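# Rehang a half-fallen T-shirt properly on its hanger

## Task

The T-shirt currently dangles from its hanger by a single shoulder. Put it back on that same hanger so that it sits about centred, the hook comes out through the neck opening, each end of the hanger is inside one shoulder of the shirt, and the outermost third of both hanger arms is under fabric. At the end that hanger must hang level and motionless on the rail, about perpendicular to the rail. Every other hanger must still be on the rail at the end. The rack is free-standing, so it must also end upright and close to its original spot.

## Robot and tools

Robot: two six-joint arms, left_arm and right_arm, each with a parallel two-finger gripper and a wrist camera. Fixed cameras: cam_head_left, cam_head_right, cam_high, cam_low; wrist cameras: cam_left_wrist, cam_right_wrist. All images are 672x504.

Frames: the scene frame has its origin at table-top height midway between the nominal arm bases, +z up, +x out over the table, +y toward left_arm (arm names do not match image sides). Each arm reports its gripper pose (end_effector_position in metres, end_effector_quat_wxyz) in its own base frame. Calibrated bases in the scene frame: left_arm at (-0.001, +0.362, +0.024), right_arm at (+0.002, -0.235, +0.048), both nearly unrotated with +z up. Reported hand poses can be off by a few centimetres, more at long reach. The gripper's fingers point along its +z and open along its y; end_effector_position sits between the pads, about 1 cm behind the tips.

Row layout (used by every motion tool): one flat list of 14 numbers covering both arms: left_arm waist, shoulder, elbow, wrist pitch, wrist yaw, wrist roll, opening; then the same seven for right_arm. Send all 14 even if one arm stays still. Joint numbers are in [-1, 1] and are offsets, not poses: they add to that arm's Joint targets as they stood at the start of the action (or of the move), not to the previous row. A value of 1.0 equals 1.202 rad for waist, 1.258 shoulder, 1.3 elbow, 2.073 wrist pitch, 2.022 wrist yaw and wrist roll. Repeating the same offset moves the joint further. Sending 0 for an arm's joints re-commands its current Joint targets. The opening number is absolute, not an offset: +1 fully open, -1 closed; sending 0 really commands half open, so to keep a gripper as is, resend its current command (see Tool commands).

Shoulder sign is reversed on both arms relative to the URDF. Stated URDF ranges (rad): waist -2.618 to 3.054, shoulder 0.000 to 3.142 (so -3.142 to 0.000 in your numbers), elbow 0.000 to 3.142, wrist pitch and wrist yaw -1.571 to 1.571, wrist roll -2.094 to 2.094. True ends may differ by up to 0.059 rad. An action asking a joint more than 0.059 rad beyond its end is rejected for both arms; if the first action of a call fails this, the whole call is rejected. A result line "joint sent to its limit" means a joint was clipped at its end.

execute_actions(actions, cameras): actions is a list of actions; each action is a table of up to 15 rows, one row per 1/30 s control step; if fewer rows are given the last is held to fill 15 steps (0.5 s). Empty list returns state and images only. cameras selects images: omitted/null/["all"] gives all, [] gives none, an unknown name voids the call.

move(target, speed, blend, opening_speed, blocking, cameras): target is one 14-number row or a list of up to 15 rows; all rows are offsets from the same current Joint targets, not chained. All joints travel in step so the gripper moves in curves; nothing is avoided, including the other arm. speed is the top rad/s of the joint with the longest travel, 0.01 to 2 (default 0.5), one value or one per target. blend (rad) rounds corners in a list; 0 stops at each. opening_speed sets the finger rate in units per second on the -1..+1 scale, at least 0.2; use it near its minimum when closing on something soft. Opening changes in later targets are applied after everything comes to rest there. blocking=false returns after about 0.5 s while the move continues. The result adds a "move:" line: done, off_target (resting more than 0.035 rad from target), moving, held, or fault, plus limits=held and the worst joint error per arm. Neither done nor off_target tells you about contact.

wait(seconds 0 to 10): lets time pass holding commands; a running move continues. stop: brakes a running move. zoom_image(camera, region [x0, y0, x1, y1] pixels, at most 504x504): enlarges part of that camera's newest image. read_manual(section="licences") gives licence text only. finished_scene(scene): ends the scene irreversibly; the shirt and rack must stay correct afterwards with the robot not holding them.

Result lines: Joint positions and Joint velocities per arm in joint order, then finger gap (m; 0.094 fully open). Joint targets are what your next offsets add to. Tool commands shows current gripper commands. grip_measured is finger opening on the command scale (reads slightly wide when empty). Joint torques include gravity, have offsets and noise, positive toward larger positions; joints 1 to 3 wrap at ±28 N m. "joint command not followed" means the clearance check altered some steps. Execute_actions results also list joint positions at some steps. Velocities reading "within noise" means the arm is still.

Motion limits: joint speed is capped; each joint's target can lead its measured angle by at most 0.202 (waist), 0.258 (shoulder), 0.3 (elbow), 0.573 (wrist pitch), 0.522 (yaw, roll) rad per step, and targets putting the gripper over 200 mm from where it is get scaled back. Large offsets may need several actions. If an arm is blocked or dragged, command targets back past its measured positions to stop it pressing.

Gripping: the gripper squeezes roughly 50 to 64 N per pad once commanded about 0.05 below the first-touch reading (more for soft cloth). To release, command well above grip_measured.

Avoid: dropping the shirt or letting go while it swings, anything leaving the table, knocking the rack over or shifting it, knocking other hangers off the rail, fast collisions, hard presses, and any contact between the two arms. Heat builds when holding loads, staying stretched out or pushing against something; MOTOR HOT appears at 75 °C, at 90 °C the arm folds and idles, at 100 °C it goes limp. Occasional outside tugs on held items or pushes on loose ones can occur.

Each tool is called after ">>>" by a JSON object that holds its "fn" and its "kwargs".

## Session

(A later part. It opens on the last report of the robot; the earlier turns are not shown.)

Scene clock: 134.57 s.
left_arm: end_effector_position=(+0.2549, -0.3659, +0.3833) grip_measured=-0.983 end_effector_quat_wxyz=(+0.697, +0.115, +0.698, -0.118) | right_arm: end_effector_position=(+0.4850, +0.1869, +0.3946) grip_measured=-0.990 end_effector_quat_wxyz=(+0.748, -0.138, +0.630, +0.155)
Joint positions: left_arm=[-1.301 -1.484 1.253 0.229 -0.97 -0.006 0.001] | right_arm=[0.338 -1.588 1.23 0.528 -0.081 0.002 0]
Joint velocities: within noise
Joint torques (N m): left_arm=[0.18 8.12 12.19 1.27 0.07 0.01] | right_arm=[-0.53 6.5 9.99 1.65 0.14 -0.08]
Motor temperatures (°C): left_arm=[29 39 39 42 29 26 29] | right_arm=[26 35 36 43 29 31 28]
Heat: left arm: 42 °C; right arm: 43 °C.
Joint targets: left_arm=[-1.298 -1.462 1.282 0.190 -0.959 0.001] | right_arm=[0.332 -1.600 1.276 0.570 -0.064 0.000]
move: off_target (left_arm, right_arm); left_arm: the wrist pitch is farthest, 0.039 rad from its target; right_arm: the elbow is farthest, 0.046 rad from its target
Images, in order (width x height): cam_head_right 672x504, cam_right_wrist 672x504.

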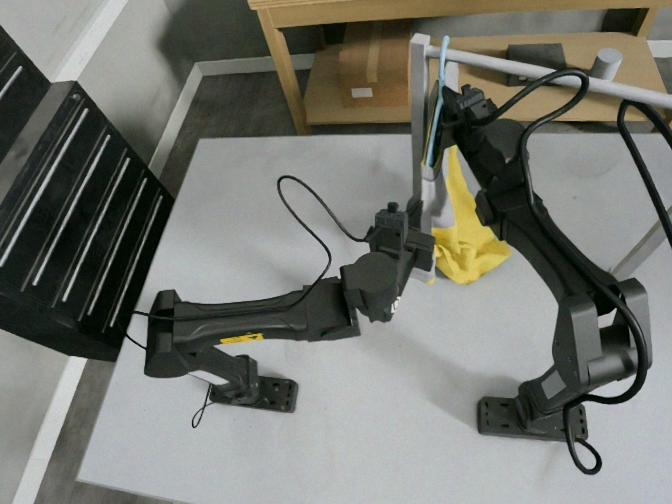

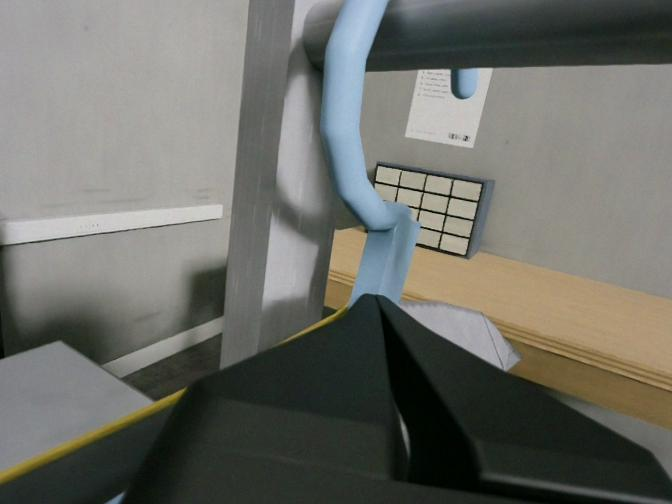

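>>> {"fn": "move", "kwargs": {"target": [[0,0,0,0,0,0,-1,-0.01,0.0556,-0.0708,-0.0048,-0.0079,0,-1],[0,0,0,0,0,0,-1,-0.01,0.0556,-0.0708,-0.0048,-0.0079,0,-0.45],[0,0,0,0,0,0,-1,-0.0042,-0.0533,0.0569,-0.0039,-0.003,0,-0.45]], "speed": 0.4, "cameras": ["cam_right_wrist"]}}

>>> {"fn": "zoom_image", "kwargs": {"camera": "cam_right_wrist", "region": [250, 160, 500, 400]}}

Scene clock: 138.20 s.
left_arm: end_effector_position=(+0.2559, -0.3652, +0.3833) grip_measured=-0.983 end_effector_quat_wxyz=(+0.697, +0.114, +0.698, -0.117) | right_arm: end_effector_position=(+0.5018, +0.1888, +0.3996) grip_measured=-0.451 end_effector_quat_wxyz=(+0.752, -0.136, +0.625, +0.157)
Joint positions: left_arm=[-1.298 -1.484 1.253 0.229 -0.97 -0.006 0.001] | right_arm=[0.328 -1.652 1.304 0.53 -0.091 0.008 0.026]
Joint velocities: within noise
Joint torques (N m): left_arm=[-0.08 8.06 12.14 1.2 0.09 0.03] | right_arm=[-0.1 6.78 9.99 1.57 0.2 -0.09]
Motor temperatures (°C): left_arm=[29 39 40 41 29 26 29] | right_arm=[26 35 36 44 29 31 28]
Heat: left arm: 41 °C; right arm: 44 °C.
Joint targets: left_arm=[-1.298 -1.462 1.282 0.190 -0.959 0.001] | right_arm=[0.327 -1.667 1.350 0.562 -0.070 0.000]
move: off_target (left_arm, right_arm); left_arm: the wrist pitch is farthest, 0.039 rad from its target; right_arm: the elbow is farthest, 0.046 rad from its target
Images, in order (width x height): cam_right_wrist 672x504.

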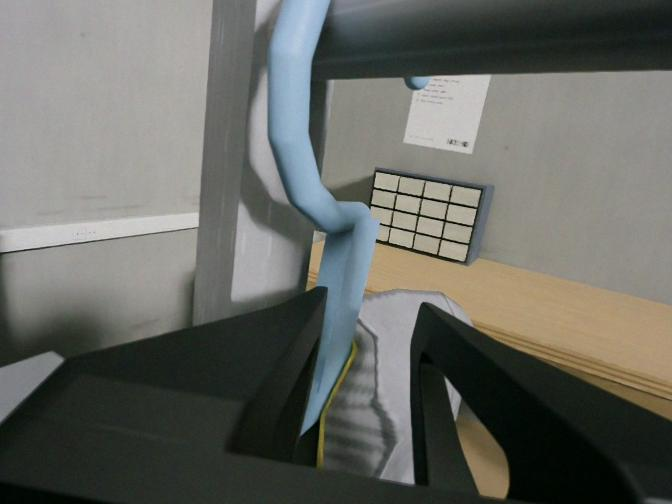

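Scaled by 2.016 from the camera's 672x504 image, which has a finer 960x720 frame.

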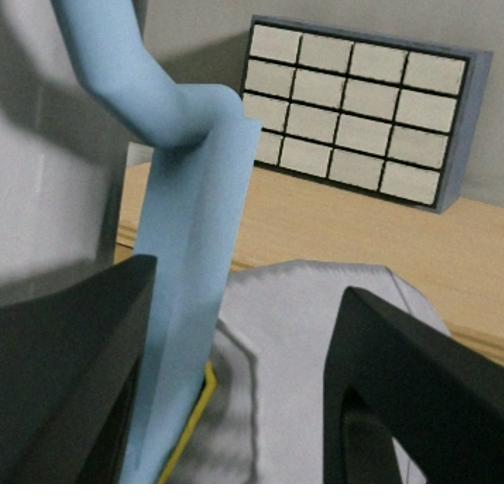

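>>> {"fn": "move", "kwargs": {"target": [0,0,0,0,0,0,-1,0,0,0,0,0,0,-1], "opening_speed": 1.0, "cameras": ["cam_right_wrist","cam_head_right"]}}

Scene clock: 139.27 s.
left_arm: end_effector_position=(+0.2559, -0.3652, +0.3833) grip_measured=-0.983 end_effector_quat_wxyz=(+0.697, +0.114, +0.698, -0.117) | right_arm: end_effector_position=(+0.5009, +0.1907, +0.4004) grip_measured=-0.990 end_effector_quat_wxyz=(+0.753, -0.139, +0.624, +0.159)
Joint positions: left_arm=[-1.298 -1.484 1.253 0.229 -0.97 -0.006 0.001] | right_arm=[0.331 -1.652 1.304 0.533 -0.094 0.006 0]
Joint velocities: within noise
Joint torques (N m): left_arm=[-0.01 8.01 12.22 1.24 0.04 0.05] | right_arm=[-0.34 6.78 9.95 1.53 0.24 -0.09]
Motor temperatures (°C): left_arm=[29 39 40 41 29 26 29] | right_arm=[26 35 36 44 29 31 28]
Heat: left arm: 41 °C; right arm: 44 °C.
Joint targets: left_arm=[-1.298 -1.462 1.282 0.190 -0.959 0.001] | right_arm=[0.327 -1.667 1.350 0.562 -0.070 0.000]
move: off_target (left_arm, right_arm); left_arm: the wrist pitch is farthest, 0.039 rad from its target; right_arm: the elbow is farthest, 0.046 rad from its target
Images, in order (width x height): cam_head_right 672x504, cam_right_wrist 672x504.

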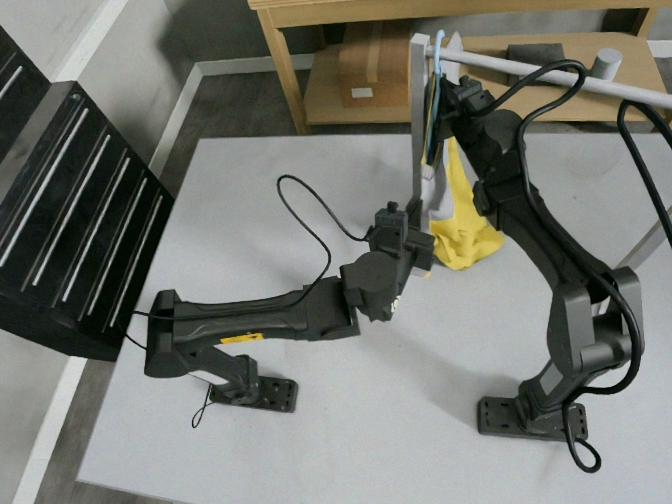

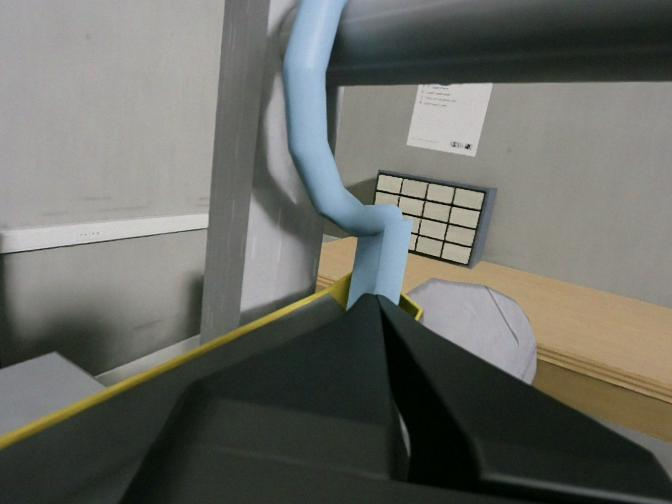

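>>> {"fn": "zoom_image", "kwargs": {"camera": "cam_head_right", "region": [390, 20, 540, 180]}}

Scaled by 3.150 from the camera's 672x504 image, which has a finer 960x720 frame.

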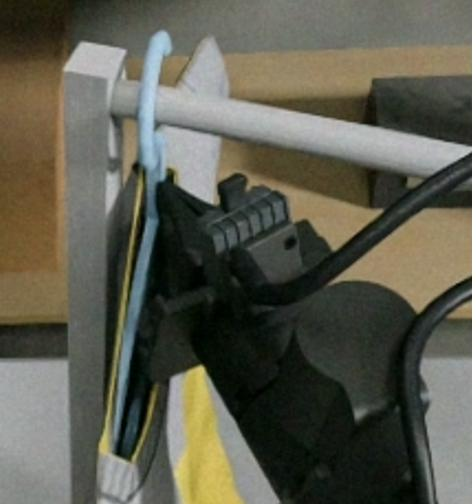

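>>> {"fn": "move", "kwargs": {"target": [0,0,0,0,0,0,-1,0.03,0.31,-0.36,0.004,0.019,0,-1], "speed": 0.6, "cameras": ["cam_left_wrist","cam_high","cam_head_right","cam_right_wrist"]}}

>>> {"fn": "zoom_image", "kwargs": {"camera": "cam_head_right", "region": [390, 20, 540, 260]}}

>>> {"fn": "zoom_image", "kwargs": {"camera": "cam_high", "region": [190, 90, 440, 270]}}

Scene clock: 144.77 s.
left_arm: end_effector_position=(+0.2559, -0.3652, +0.3833) grip_measured=-0.983 end_effector_quat_wxyz=(+0.697, +0.114, +0.698, -0.117) | right_arm: end_effector_position=(+0.4142, +0.1640, +0.3636) grip_measured=-0.990 end_effector_quat_wxyz=(+0.736, -0.133, +0.647, +0.148)
Joint positions: left_arm=[-1.298 -1.484 1.253 0.229 -0.97 -0.006 0.001] | right_arm=[0.357 -1.303 0.898 0.535 -0.044 0.002 0]
Joint velocities: within noise
Joint torques (N m): left_arm=[-0.06 8.2 12.12 1.28 0.08 0.05] | right_arm=[0.39 7.06 5.49 1.61 0.07 -0.08]
Motor temperatures (°C): left_arm=[29 40 40 41 29 26 29] | right_arm=[26 36 36 44 29 31 29]
Heat: left arm: 41 °C; right arm: 44 °C.
Joint targets: left_arm=[-1.298 -1.462 1.282 0.190 -0.959 0.001] | right_arm=[0.363 -1.277 0.882 0.570 -0.032 0.000]
move: off_target (left_arm, right_arm); left_arm: the wrist pitch is farthest, 0.039 rad from its target; right_arm: the wrist pitch is farthest, 0.036 rad from its target
Images, in order (width x height): cam_head_right 672x504, cam_high 672x504, cam_left_wrist 672x504, cam_right_wrist 672x504.

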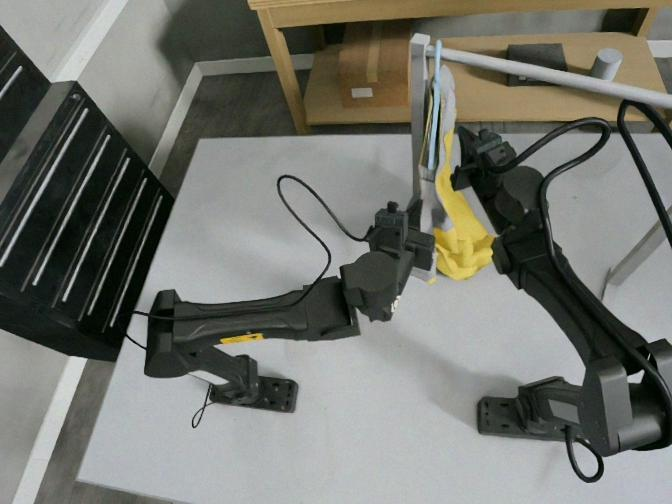

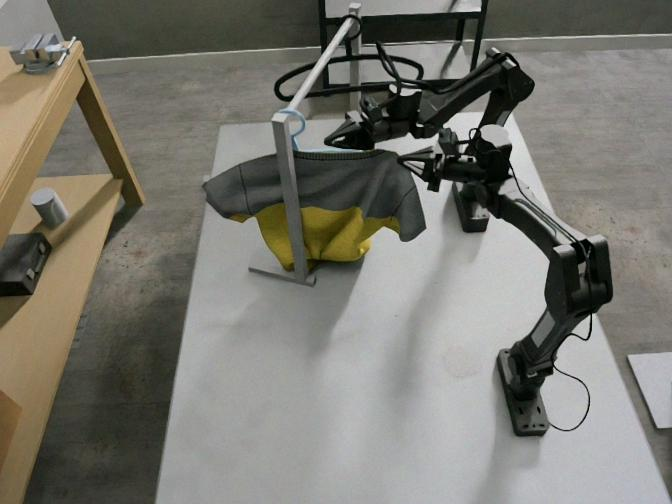

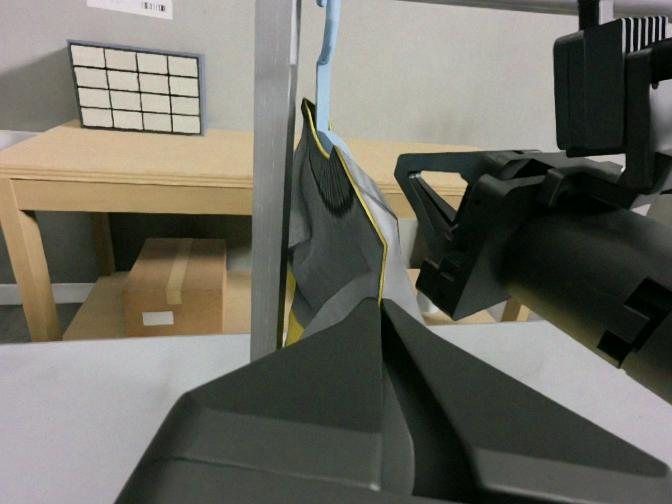

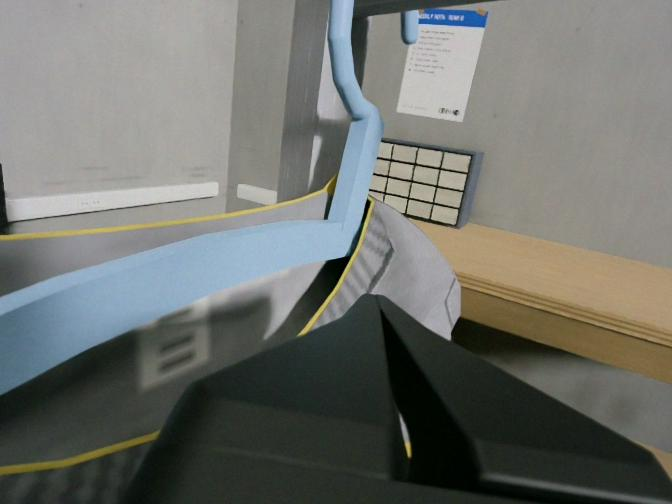

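Scaled by 2.100 from the camera's 672x504 image, which has a finer 960x720 frame.

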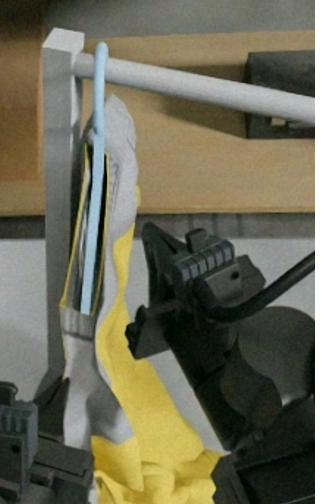

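Scaled by 2.016 from the camera's 672x504 image, which has a finer 960x720 frame.

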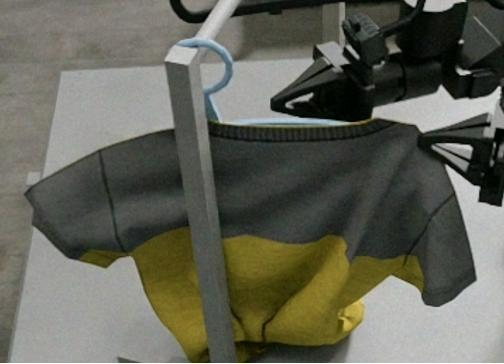

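>>> {"fn": "move", "kwargs": {"target": [0,0,0,0,0,0,-1,-0.2088,0.0493,0.1062,-0.1553,-0.317,0.7769,0.28], "speed": 1.0, "cameras": ["cam_right_wrist","cam_head_right","cam_left_wrist"]}}

Scene clock: 149.80 s.
left_arm: end_effector_position=(+0.2559, -0.3652, +0.3833) grip_measured=-0.983 end_effector_quat_wxyz=(+0.697, +0.114, +0.698, -0.117) | right_arm: end_effector_position=(+0.3817, +0.1568, +0.3621) grip_measured=+0.278 end_effector_quat_wxyz=(+0.272, +0.271, +0.653, +0.653)
Joint positions: left_arm=[-1.298 -1.484 1.253 0.229 -0.97 -0.006 0.001] | right_arm=[0.117 -1.242 0.976 0.268 -0.667 1.571 0.06]
Joint velocities: within noise
Joint torques (N m): left_arm=[0.05 8.13 12.14 1.26 0.05 0.08] | right_arm=[-0.46 6.57 9.77 1.05 -0.05 0.01]
Motor temperatures (°C): left_arm=[29 40 40 41 29 26 29] | right_arm=[26 36 36 44 29 31 28]
Heat: left arm: 41 °C; right arm: 44 °C.
Joint targets: left_arm=[-1.298 -1.462 1.282 0.190 -0.959 0.001] | right_arm=[0.112 -1.215 1.020 0.248 -0.673 1.571]
move: off_target (left_arm, right_arm); left_arm: the wrist pitch is farthest, 0.039 rad from its target; right_arm: the elbow is farthest, 0.044 rad from its target
Images, in order (width x height): cam_head_right 672x504, cam_left_wrist 672x504, cam_right_wrist 672x504.

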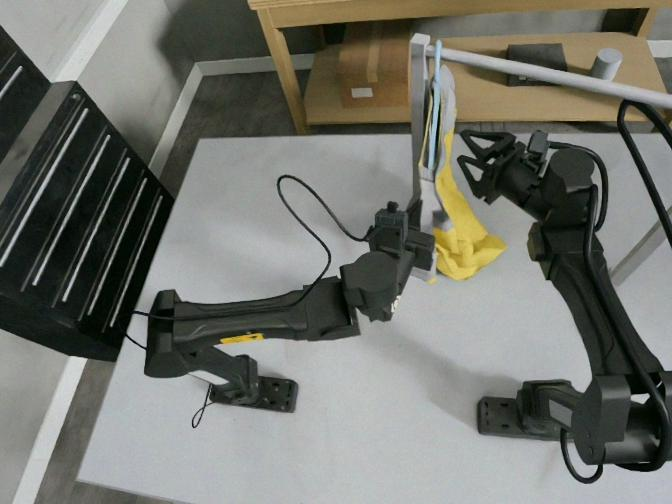

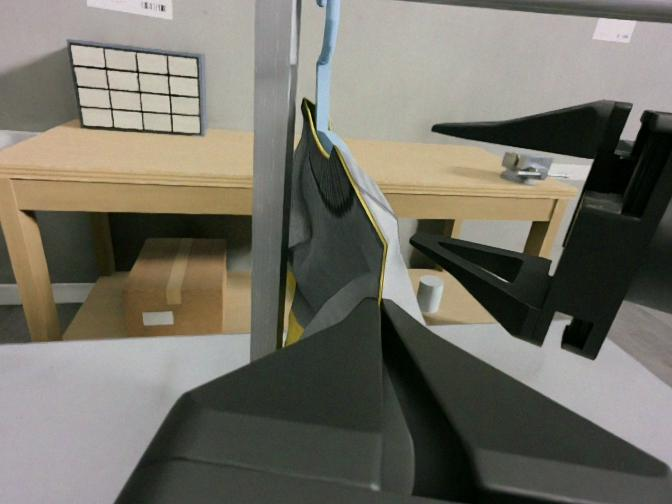

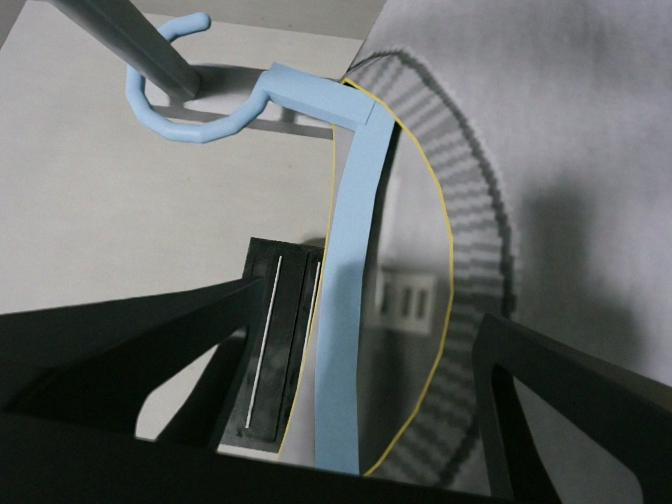

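>>> {"fn": "move", "kwargs": {"target": [0,0,0,0,0,0,-1,0.1165,-0.2003,0.1538,0.03,0.0658,0,-0.28], "speed": 0.4, "cameras": ["cam_right_wrist","cam_head_right"]}}

Scene clock: 152.13 s.
left_arm: end_effector_position=(+0.2559, -0.3652, +0.3833) grip_measured=-0.983 end_effector_quat_wxyz=(+0.697, +0.114, +0.698, -0.117) | right_arm: end_effector_position=(+0.4293, +0.2048, +0.3623) grip_measured=-0.278 end_effector_quat_wxyz=(+0.261, +0.276, +0.660, +0.648)
Joint positions: left_arm=[-1.298 -1.484 1.253 0.229 -0.97 -0.006 0.001] | right_arm=[0.248 -1.463 1.172 0.265 -0.542 1.571 0.034]
Joint velocities: within noise
Joint torques (N m): left_arm=[-0.16 8.02 12.1 1.27 0.07 0.09] | right_arm=[0.24 5.93 10.11 1.68 0.06 0.01]
Motor temperatures (°C): left_arm=[29 40 40 41 29 26 29] | right_arm=[26 35 36 43 29 31 28]
Heat: left arm: 41 °C; right arm: 43 °C.
Joint targets: left_arm=[-1.298 -1.462 1.282 0.190 -0.959 0.001] | right_arm=[0.252 -1.467 1.220 0.310 -0.540 1.571]
move: off_target (left_arm, right_arm); left_arm: the wrist pitch is farthest, 0.039 rad from its target; right_arm: the elbow is farthest, 0.048 rad from its target
Images, in order (width x height): cam_head_right 672x504, cam_right_wrist 672x504.

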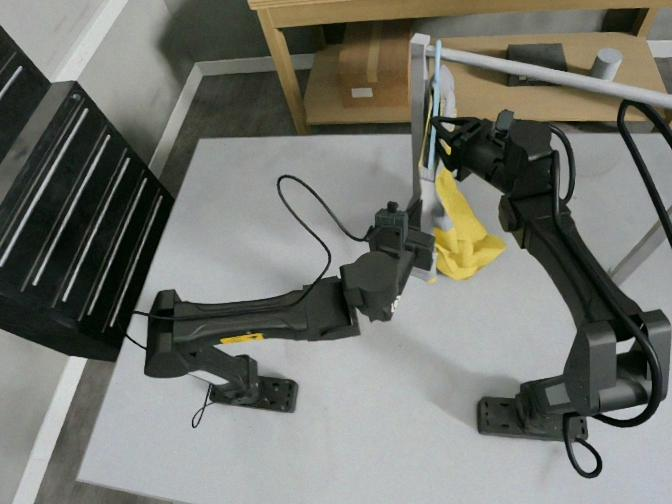

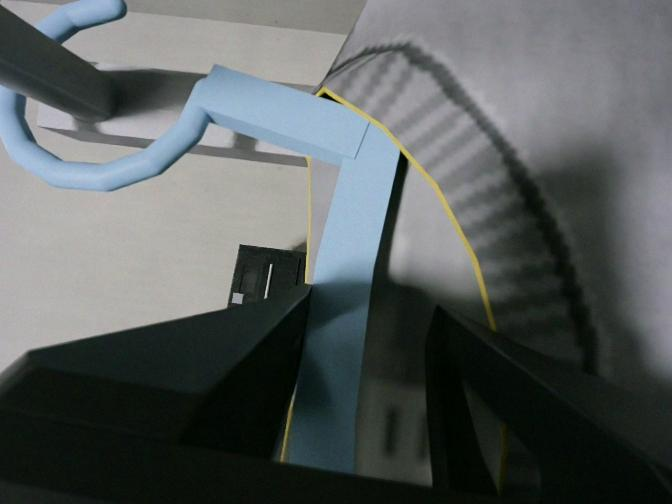

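>>> {"fn": "move", "kwargs": {"target": [[0,0,0,0,0,0,-1,0,0,0.0108,0.0145,0,0,-0.28],[0,0,0,0,0,0,-1,0.0204,-0.0358,0.0385,0.0145,0.0119,0,-0.28],[0,0,0,0,0,0,-1,0.0204,-0.0358,0.0385,0.0145,0.0119,0,-0.8]], "speed": 0.3, "opening_speed": 1.0, "cameras": ["cam_right_wrist","cam_head_right","cam_left_wrist","cam_high"]}}

Scene clock: 154.50 s.
left_arm: end_effector_position=(+0.2559, -0.3652, +0.3833) grip_measured=-0.983 end_effector_quat_wxyz=(+0.697, +0.114, +0.698, -0.117) | right_arm: end_effector_position=(+0.4380, +0.2162, +0.3731) grip_measured=-0.707 end_effector_quat_wxyz=(+0.267, +0.265, +0.653, +0.658)
Joint positions: left_arm=[-1.298 -1.484 1.253 0.229 -0.97 -0.006 0.001] | right_arm=[0.272 -1.508 1.225 0.292 -0.527 1.575 0.014]
Joint velocities: within noise
Joint torques (N m): left_arm=[0.12 8.21 11.99 1.26 0.03 0.04] | right_arm=[0.34 6.41 9.87 1.69 0.08 -0.04]
Motor temperatures (°C): left_arm=[29 40 40 41 29 26 29] | right_arm=[26 35 36 44 29 31 28]
Heat: left arm: 41 °C; right arm: 44 °C.
Joint targets: left_arm=[-1.298 -1.462 1.282 0.190 -0.959 0.001] | right_arm=[0.277 -1.512 1.270 0.340 -0.516 1.571]
move: off_target (left_arm, right_arm); target 3's new numbers were sent with right_arm's wrist pitch 0.048 rad from that target; left_arm: the wrist pitch is farthest, 0.039 rad from its target; right_arm: the wrist pitch is farthest, 0.048 rad from its target
Images, in order (width x height): cam_head_right 672x504, cam_high 672x504, cam_left_wrist 672x504, cam_right_wrist 672x504.

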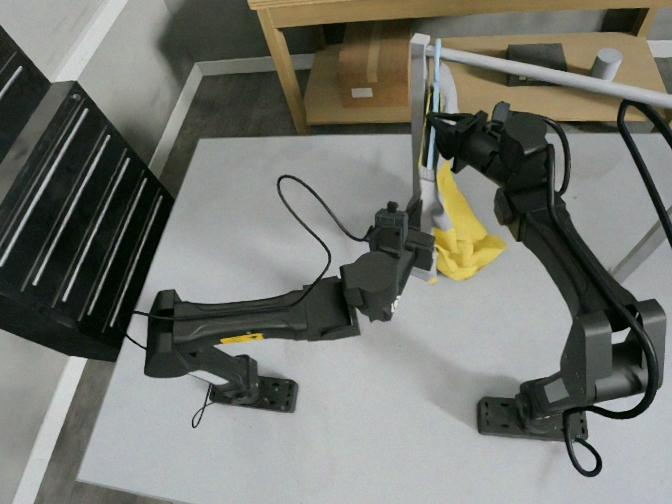

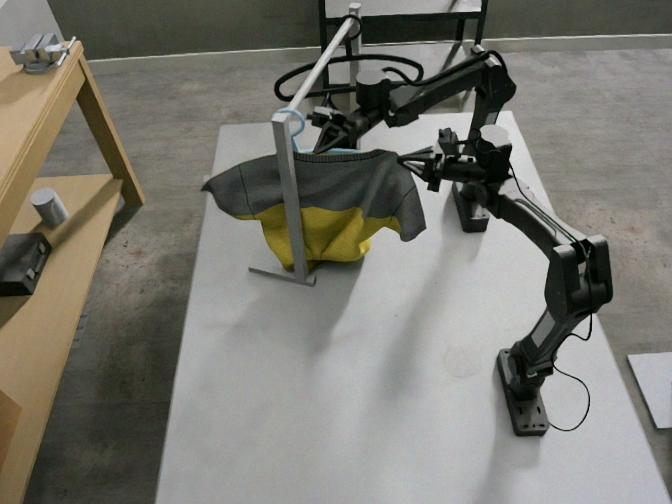

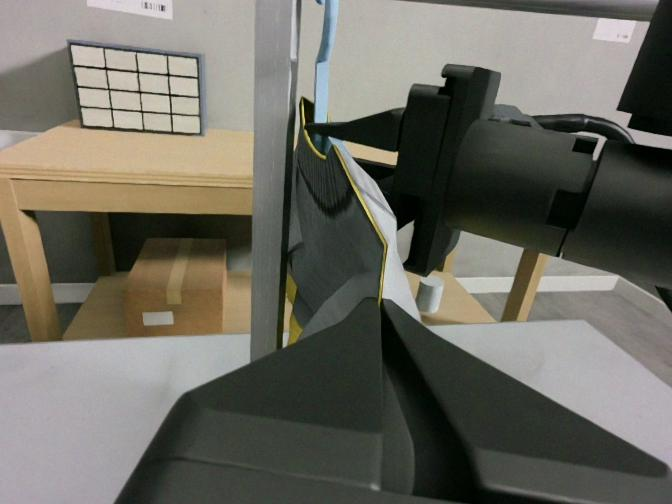

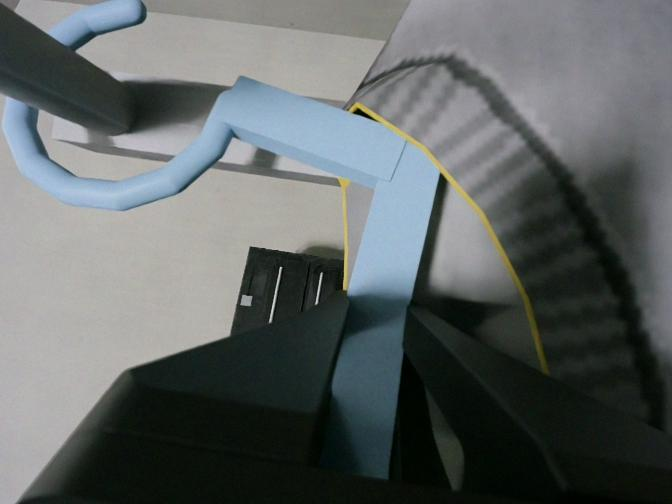

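>>> {"fn": "move", "kwargs": {"target": [0.0516,-0.0898,0.2497,-0.1254,0.0252,0,-1,0,0,0,0,0,0,-0.8], "speed": 0.4, "cameras": ["cam_right_wrist","cam_left_wrist","cam_high"]}}

Scene clock: 157.40 s.
left_arm: end_effector_position=(+0.2768, -0.3693, +0.4455) grip_measured=-0.983 end_effector_quat_wxyz=(+0.696, +0.116, +0.700, -0.114) | right_arm: end_effector_position=(+0.4380, +0.2162, +0.3731) grip_measured=-0.708 end_effector_quat_wxyz=(+0.267, +0.266, +0.652, +0.658)
Joint positions: left_arm=[-1.24 -1.556 1.575 -0.03 -0.913 -0.006 0.001] | right_arm=[0.272 -1.508 1.225 0.292 -0.527 1.577 0.014]
Joint velocities: within noise
Joint torques (N m): left_arm=[0.39 5.27 11.92 1.28 0.07 0.01] | right_arm=[0.34 6.41 9.85 1.7 0.09 -0.06]
Motor temperatures (°C): left_arm=[29 40 40 40 29 26 29] | right_arm=[26 35 36 44 29 31 29]
Heat: left arm: 40 °C; right arm: 44 °C.
Joint targets: left_arm=[-1.236 -1.575 1.607 -0.069 -0.908 0.001] | right_arm=[0.277 -1.512 1.270 0.340 -0.516 1.571]
move: off_target (left_arm, right_arm); left_arm: the wrist pitch is farthest, 0.040 rad from its target; right_arm: the wrist pitch is farthest, 0.048 rad from its target
Images, in order (width x height): cam_high 672x504, cam_left_wrist 672x504, cam_right_wrist 672x504.

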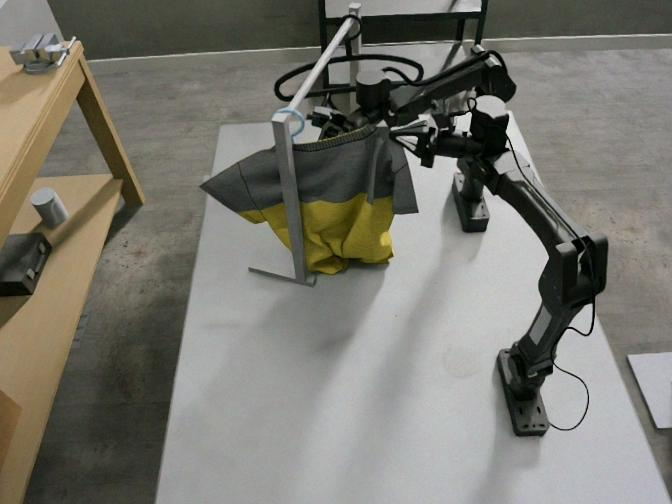

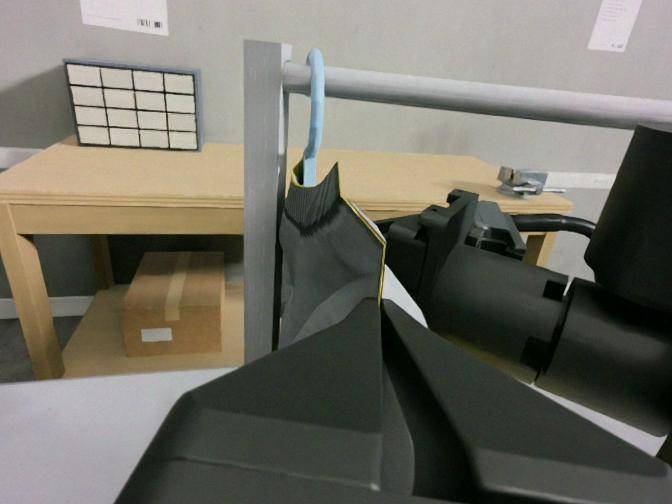

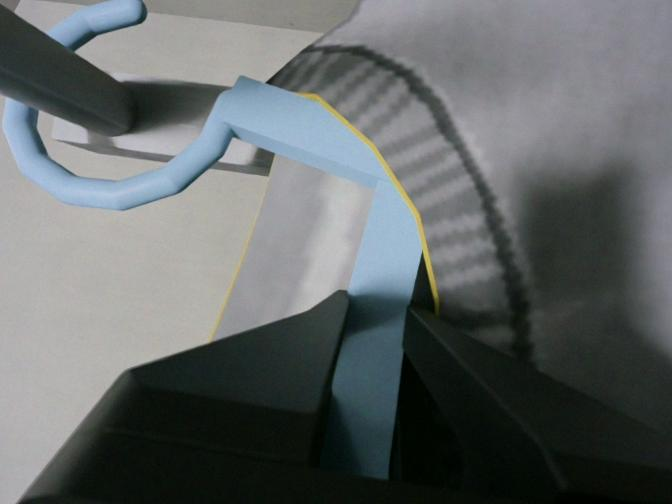

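>>> {"fn": "move", "kwargs": {"target": [0.1955,-0.1232,0.1531,-0.015,0.1167,0,-1,0,0,0,0,0,0,-0.8], "speed": 0.25, "cameras": ["cam_right_wrist","cam_left_wrist","cam_high"]}}

Scene clock: 159.53 s.
left_arm: end_effector_position=(+0.3659, -0.3680, +0.4549) grip_measured=-0.983 end_effector_quat_wxyz=(+0.697, +0.115, +0.698, -0.119) | right_arm: end_effector_position=(+0.4398, +0.2145, +0.3731) grip_measured=-0.708 end_effector_quat_wxyz=(+0.271, +0.270, +0.651, +0.656)
Joint positions: left_arm=[-1.006 -1.708 1.77 -0.062 -0.674 -0.006 0.001] | right_arm=[0.272 -1.508 1.225 0.292 -0.513 1.577 0.014]
Joint velocities: within noise
Joint torques (N m): left_arm=[0.47 6.53 12.67 1.44 0.02 0.07] | right_arm=[0.34 6.43 9.87 1.7 0.03 -0.05]
Motor temperatures (°C): left_arm=[29 40 40 40 29 26 29] | right_arm=[26 35 36 44 29 31 29]
Heat: left arm: 40 °C; right arm: 44 °C.
Joint targets: left_arm=[-1.001 -1.730 1.806 -0.101 -0.673 0.001] | right_arm=[0.277 -1.512 1.270 0.340 -0.516 1.571]
move: off_target (left_arm, right_arm); left_arm: the wrist pitch is farthest, 0.038 rad from its target; right_arm: the wrist pitch is farthest, 0.048 rad from its target
Images, in order (width x height): cam_high 672x504, cam_left_wrist 672x504, cam_right_wrist 672x504.

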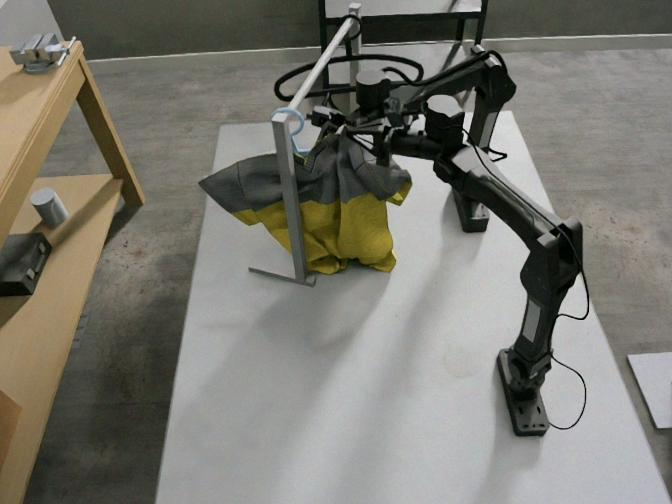

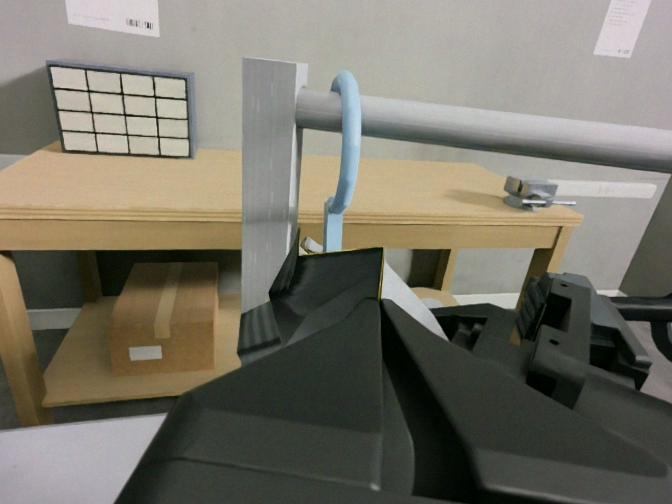

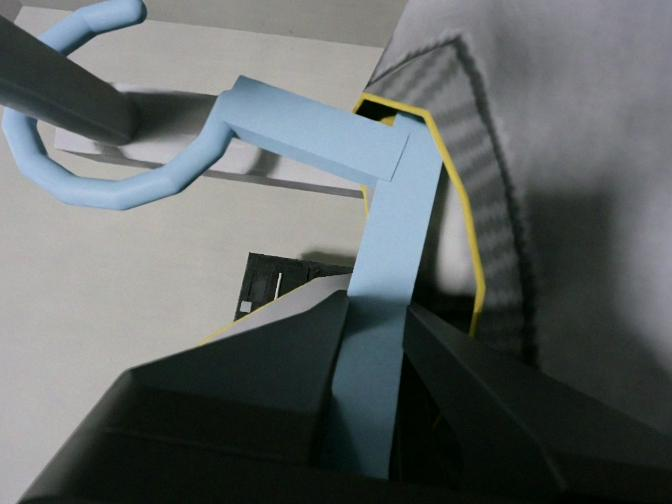

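>>> {"fn": "zoom_image", "kwargs": {"camera": "cam_high", "region": [190, 90, 440, 280]}}

>>> {"fn": "wait", "kwargs": {"seconds": 0.05, "cameras": ["cam_head_right","cam_head_left","cam_low"]}}

>>> {"fn": "zoom_image", "kwargs": {"camera": "cam_head_right", "region": [370, 30, 560, 290]}}

>>> {"fn": "zoom_image", "kwargs": {"camera": "cam_head_left", "region": [340, 30, 560, 290]}}

Scaled by 2.016 from the camera's 672x504 image, which has a finer 960x720 frame.

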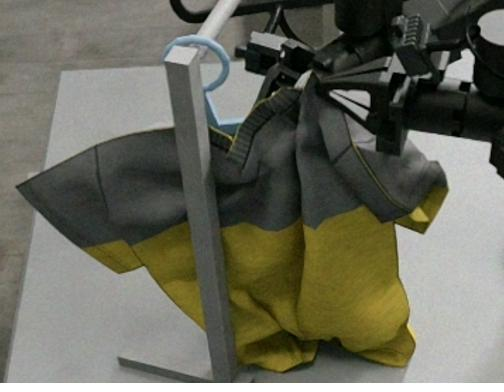

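Scene clock: 159.80 s.
left_arm: end_effector_position=(+0.3659, -0.3680, +0.4549) grip_measured=-0.983 end_effector_quat_wxyz=(+0.697, +0.115, +0.698, -0.119) | right_arm: end_effector_position=(+0.4398, +0.2145, +0.3731) grip_measured=-0.708 end_effector_quat_wxyz=(+0.271, +0.270, +0.651, +0.656)
Joint positions: left_arm=[-1.006 -1.708 1.77 -0.062 -0.674 -0.006 0.001] | right_arm=[0.272 -1.508 1.225 0.292 -0.513 1.577 0.014]
Joint velocities: within noise
Joint torques (N m): left_arm=[0.44 6.41 12.68 1.39 0.05 0.05] | right_arm=[0.34 6.42 9.87 1.7 0.04 -0.06]
Motor temperatures (°C): left_arm=[29 40 40 40 29 26 29] | right_arm=[26 35 36 44 29 31 29]
Heat: left arm: 40 °C; right arm: 44 °C.
Joint targets: left_arm=[-1.001 -1.730 1.806 -0.101 -0.673 0.001] | right_arm=[0.277 -1.512 1.270 0.340 -0.516 1.571]
Tool commands: left_gripper/opening=-1.0 right_gripper/opening=-0.8
wait: 0.07 s; at rest from the start
Images, in order (width x height): cam_head_left 672x504, cam_head_right 672x504, cam_low 672x504.

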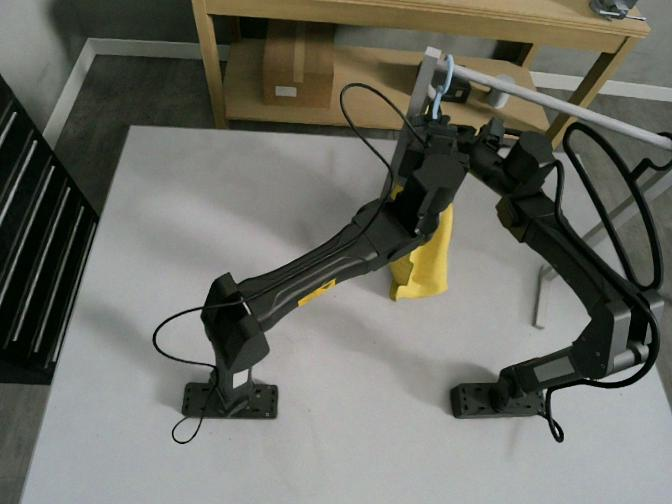

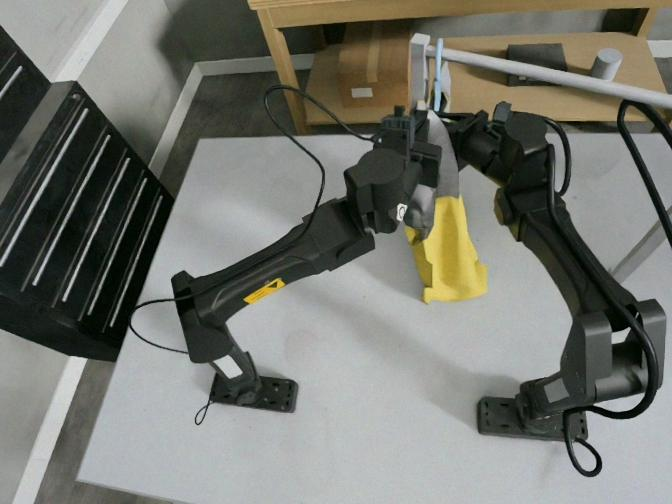

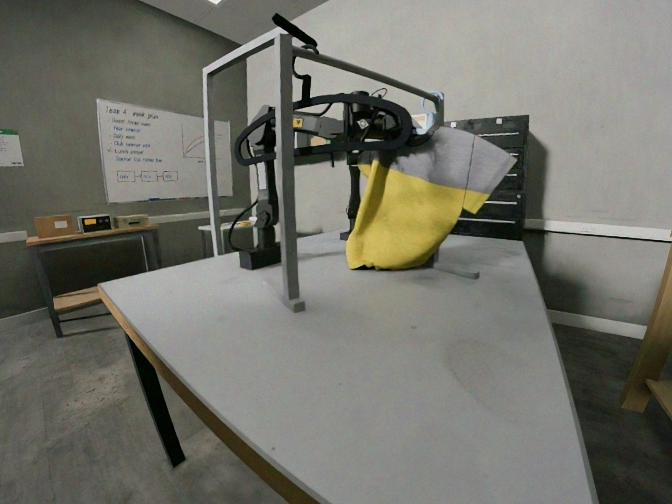

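Scaled by 1.938 from the camera's 672x504 image, which has a finer 960x720 frame.

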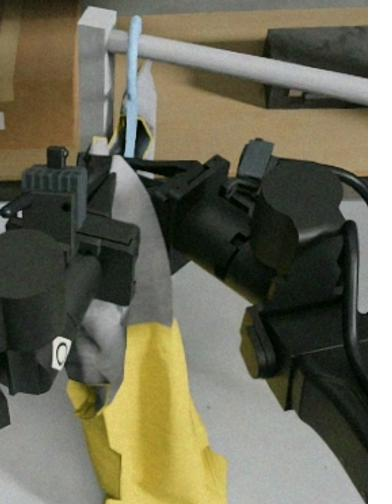

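Scaled by 1.938 from the camera's 672x504 image, which has a finer 960x720 frame.

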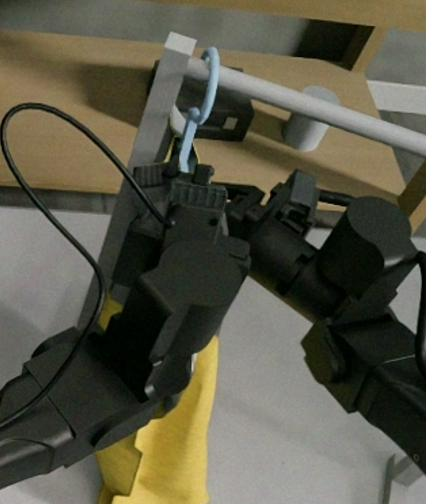

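>>> {"fn": "move", "kwargs": {"target": [0,-0.0636,0.1592,-0.2069,0,0,-1,0,0,0,0,0,0,-0.8], "speed": 0.4, "cameras": ["cam_right_wrist","cam_left_wrist","cam_high"]}}

>>> {"fn": "zoom_image", "kwargs": {"camera": "cam_high", "region": [190, 90, 440, 280]}}

Scene clock: 163.30 s.
left_arm: end_effector_position=(+0.3647, -0.3660, +0.4301) grip_measured=-0.983 end_effector_quat_wxyz=(+0.628, +0.184, +0.755, -0.047) | right_arm: end_effector_position=(+0.4400, +0.2143, +0.3731) grip_measured=-0.708 end_effector_quat_wxyz=(+0.272, +0.271, +0.650, +0.656)
Joint positions: left_arm=[-1.006 -1.78 1.986 -0.475 -0.674 -0.006 0.001] | right_arm=[0.272 -1.508 1.225 0.292 -0.512 1.577 0.014]
Joint velocities: within noise
Joint torques (N m): left_arm=[0.32 6.15 11.34 1.32 -0.05 0.04] | right_arm=[0.34 6.41 9.87 1.7 0.03 -0.05]
Motor temperatures (°C): left_arm=[29 40 40 40 29 26 29] | right_arm=[26 35 36 43 29 31 29]
Heat: left arm: 40 °C; right arm: 43 °C.
Joint targets: left_arm=[-1.001 -1.810 2.013 -0.529 -0.673 0.001] | right_arm=[0.277 -1.512 1.270 0.340 -0.516 1.571]
move: off_target (left_arm, right_arm); left_arm: the wrist pitch is farthest, 0.055 rad from its target; right_arm: the wrist pitch is farthest, 0.048 rad from its target
Images, in order (width x height): cam_high 672x504, cam_left_wrist 672x504, cam_right_wrist 672x504.

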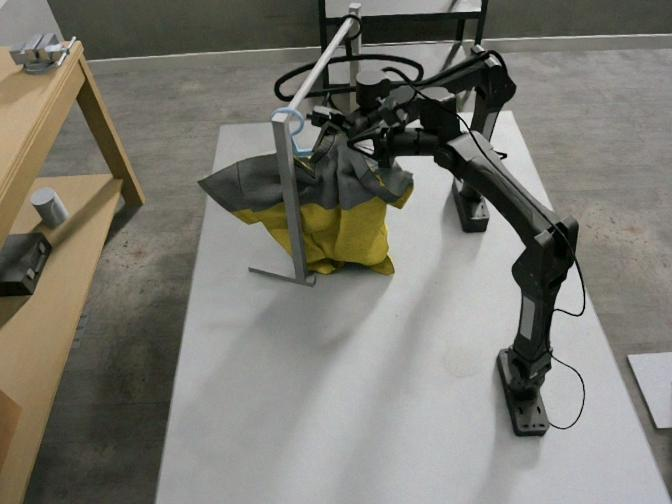

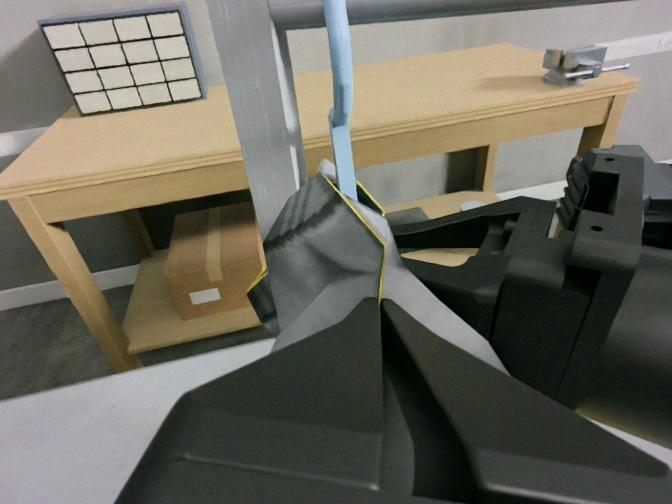

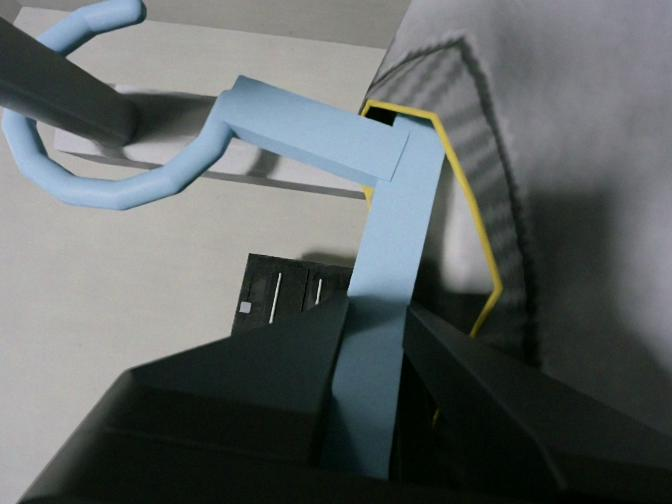

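Scaled by 2.016 from the camera's 672x504 image, which has a finer 960x720 frame.

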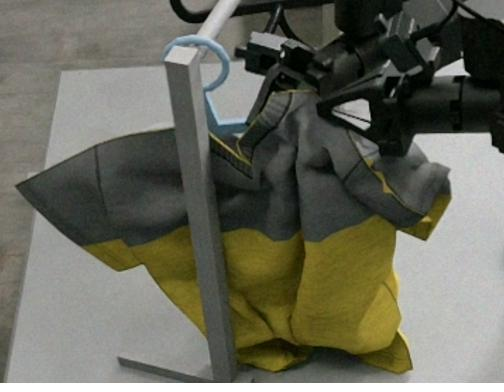

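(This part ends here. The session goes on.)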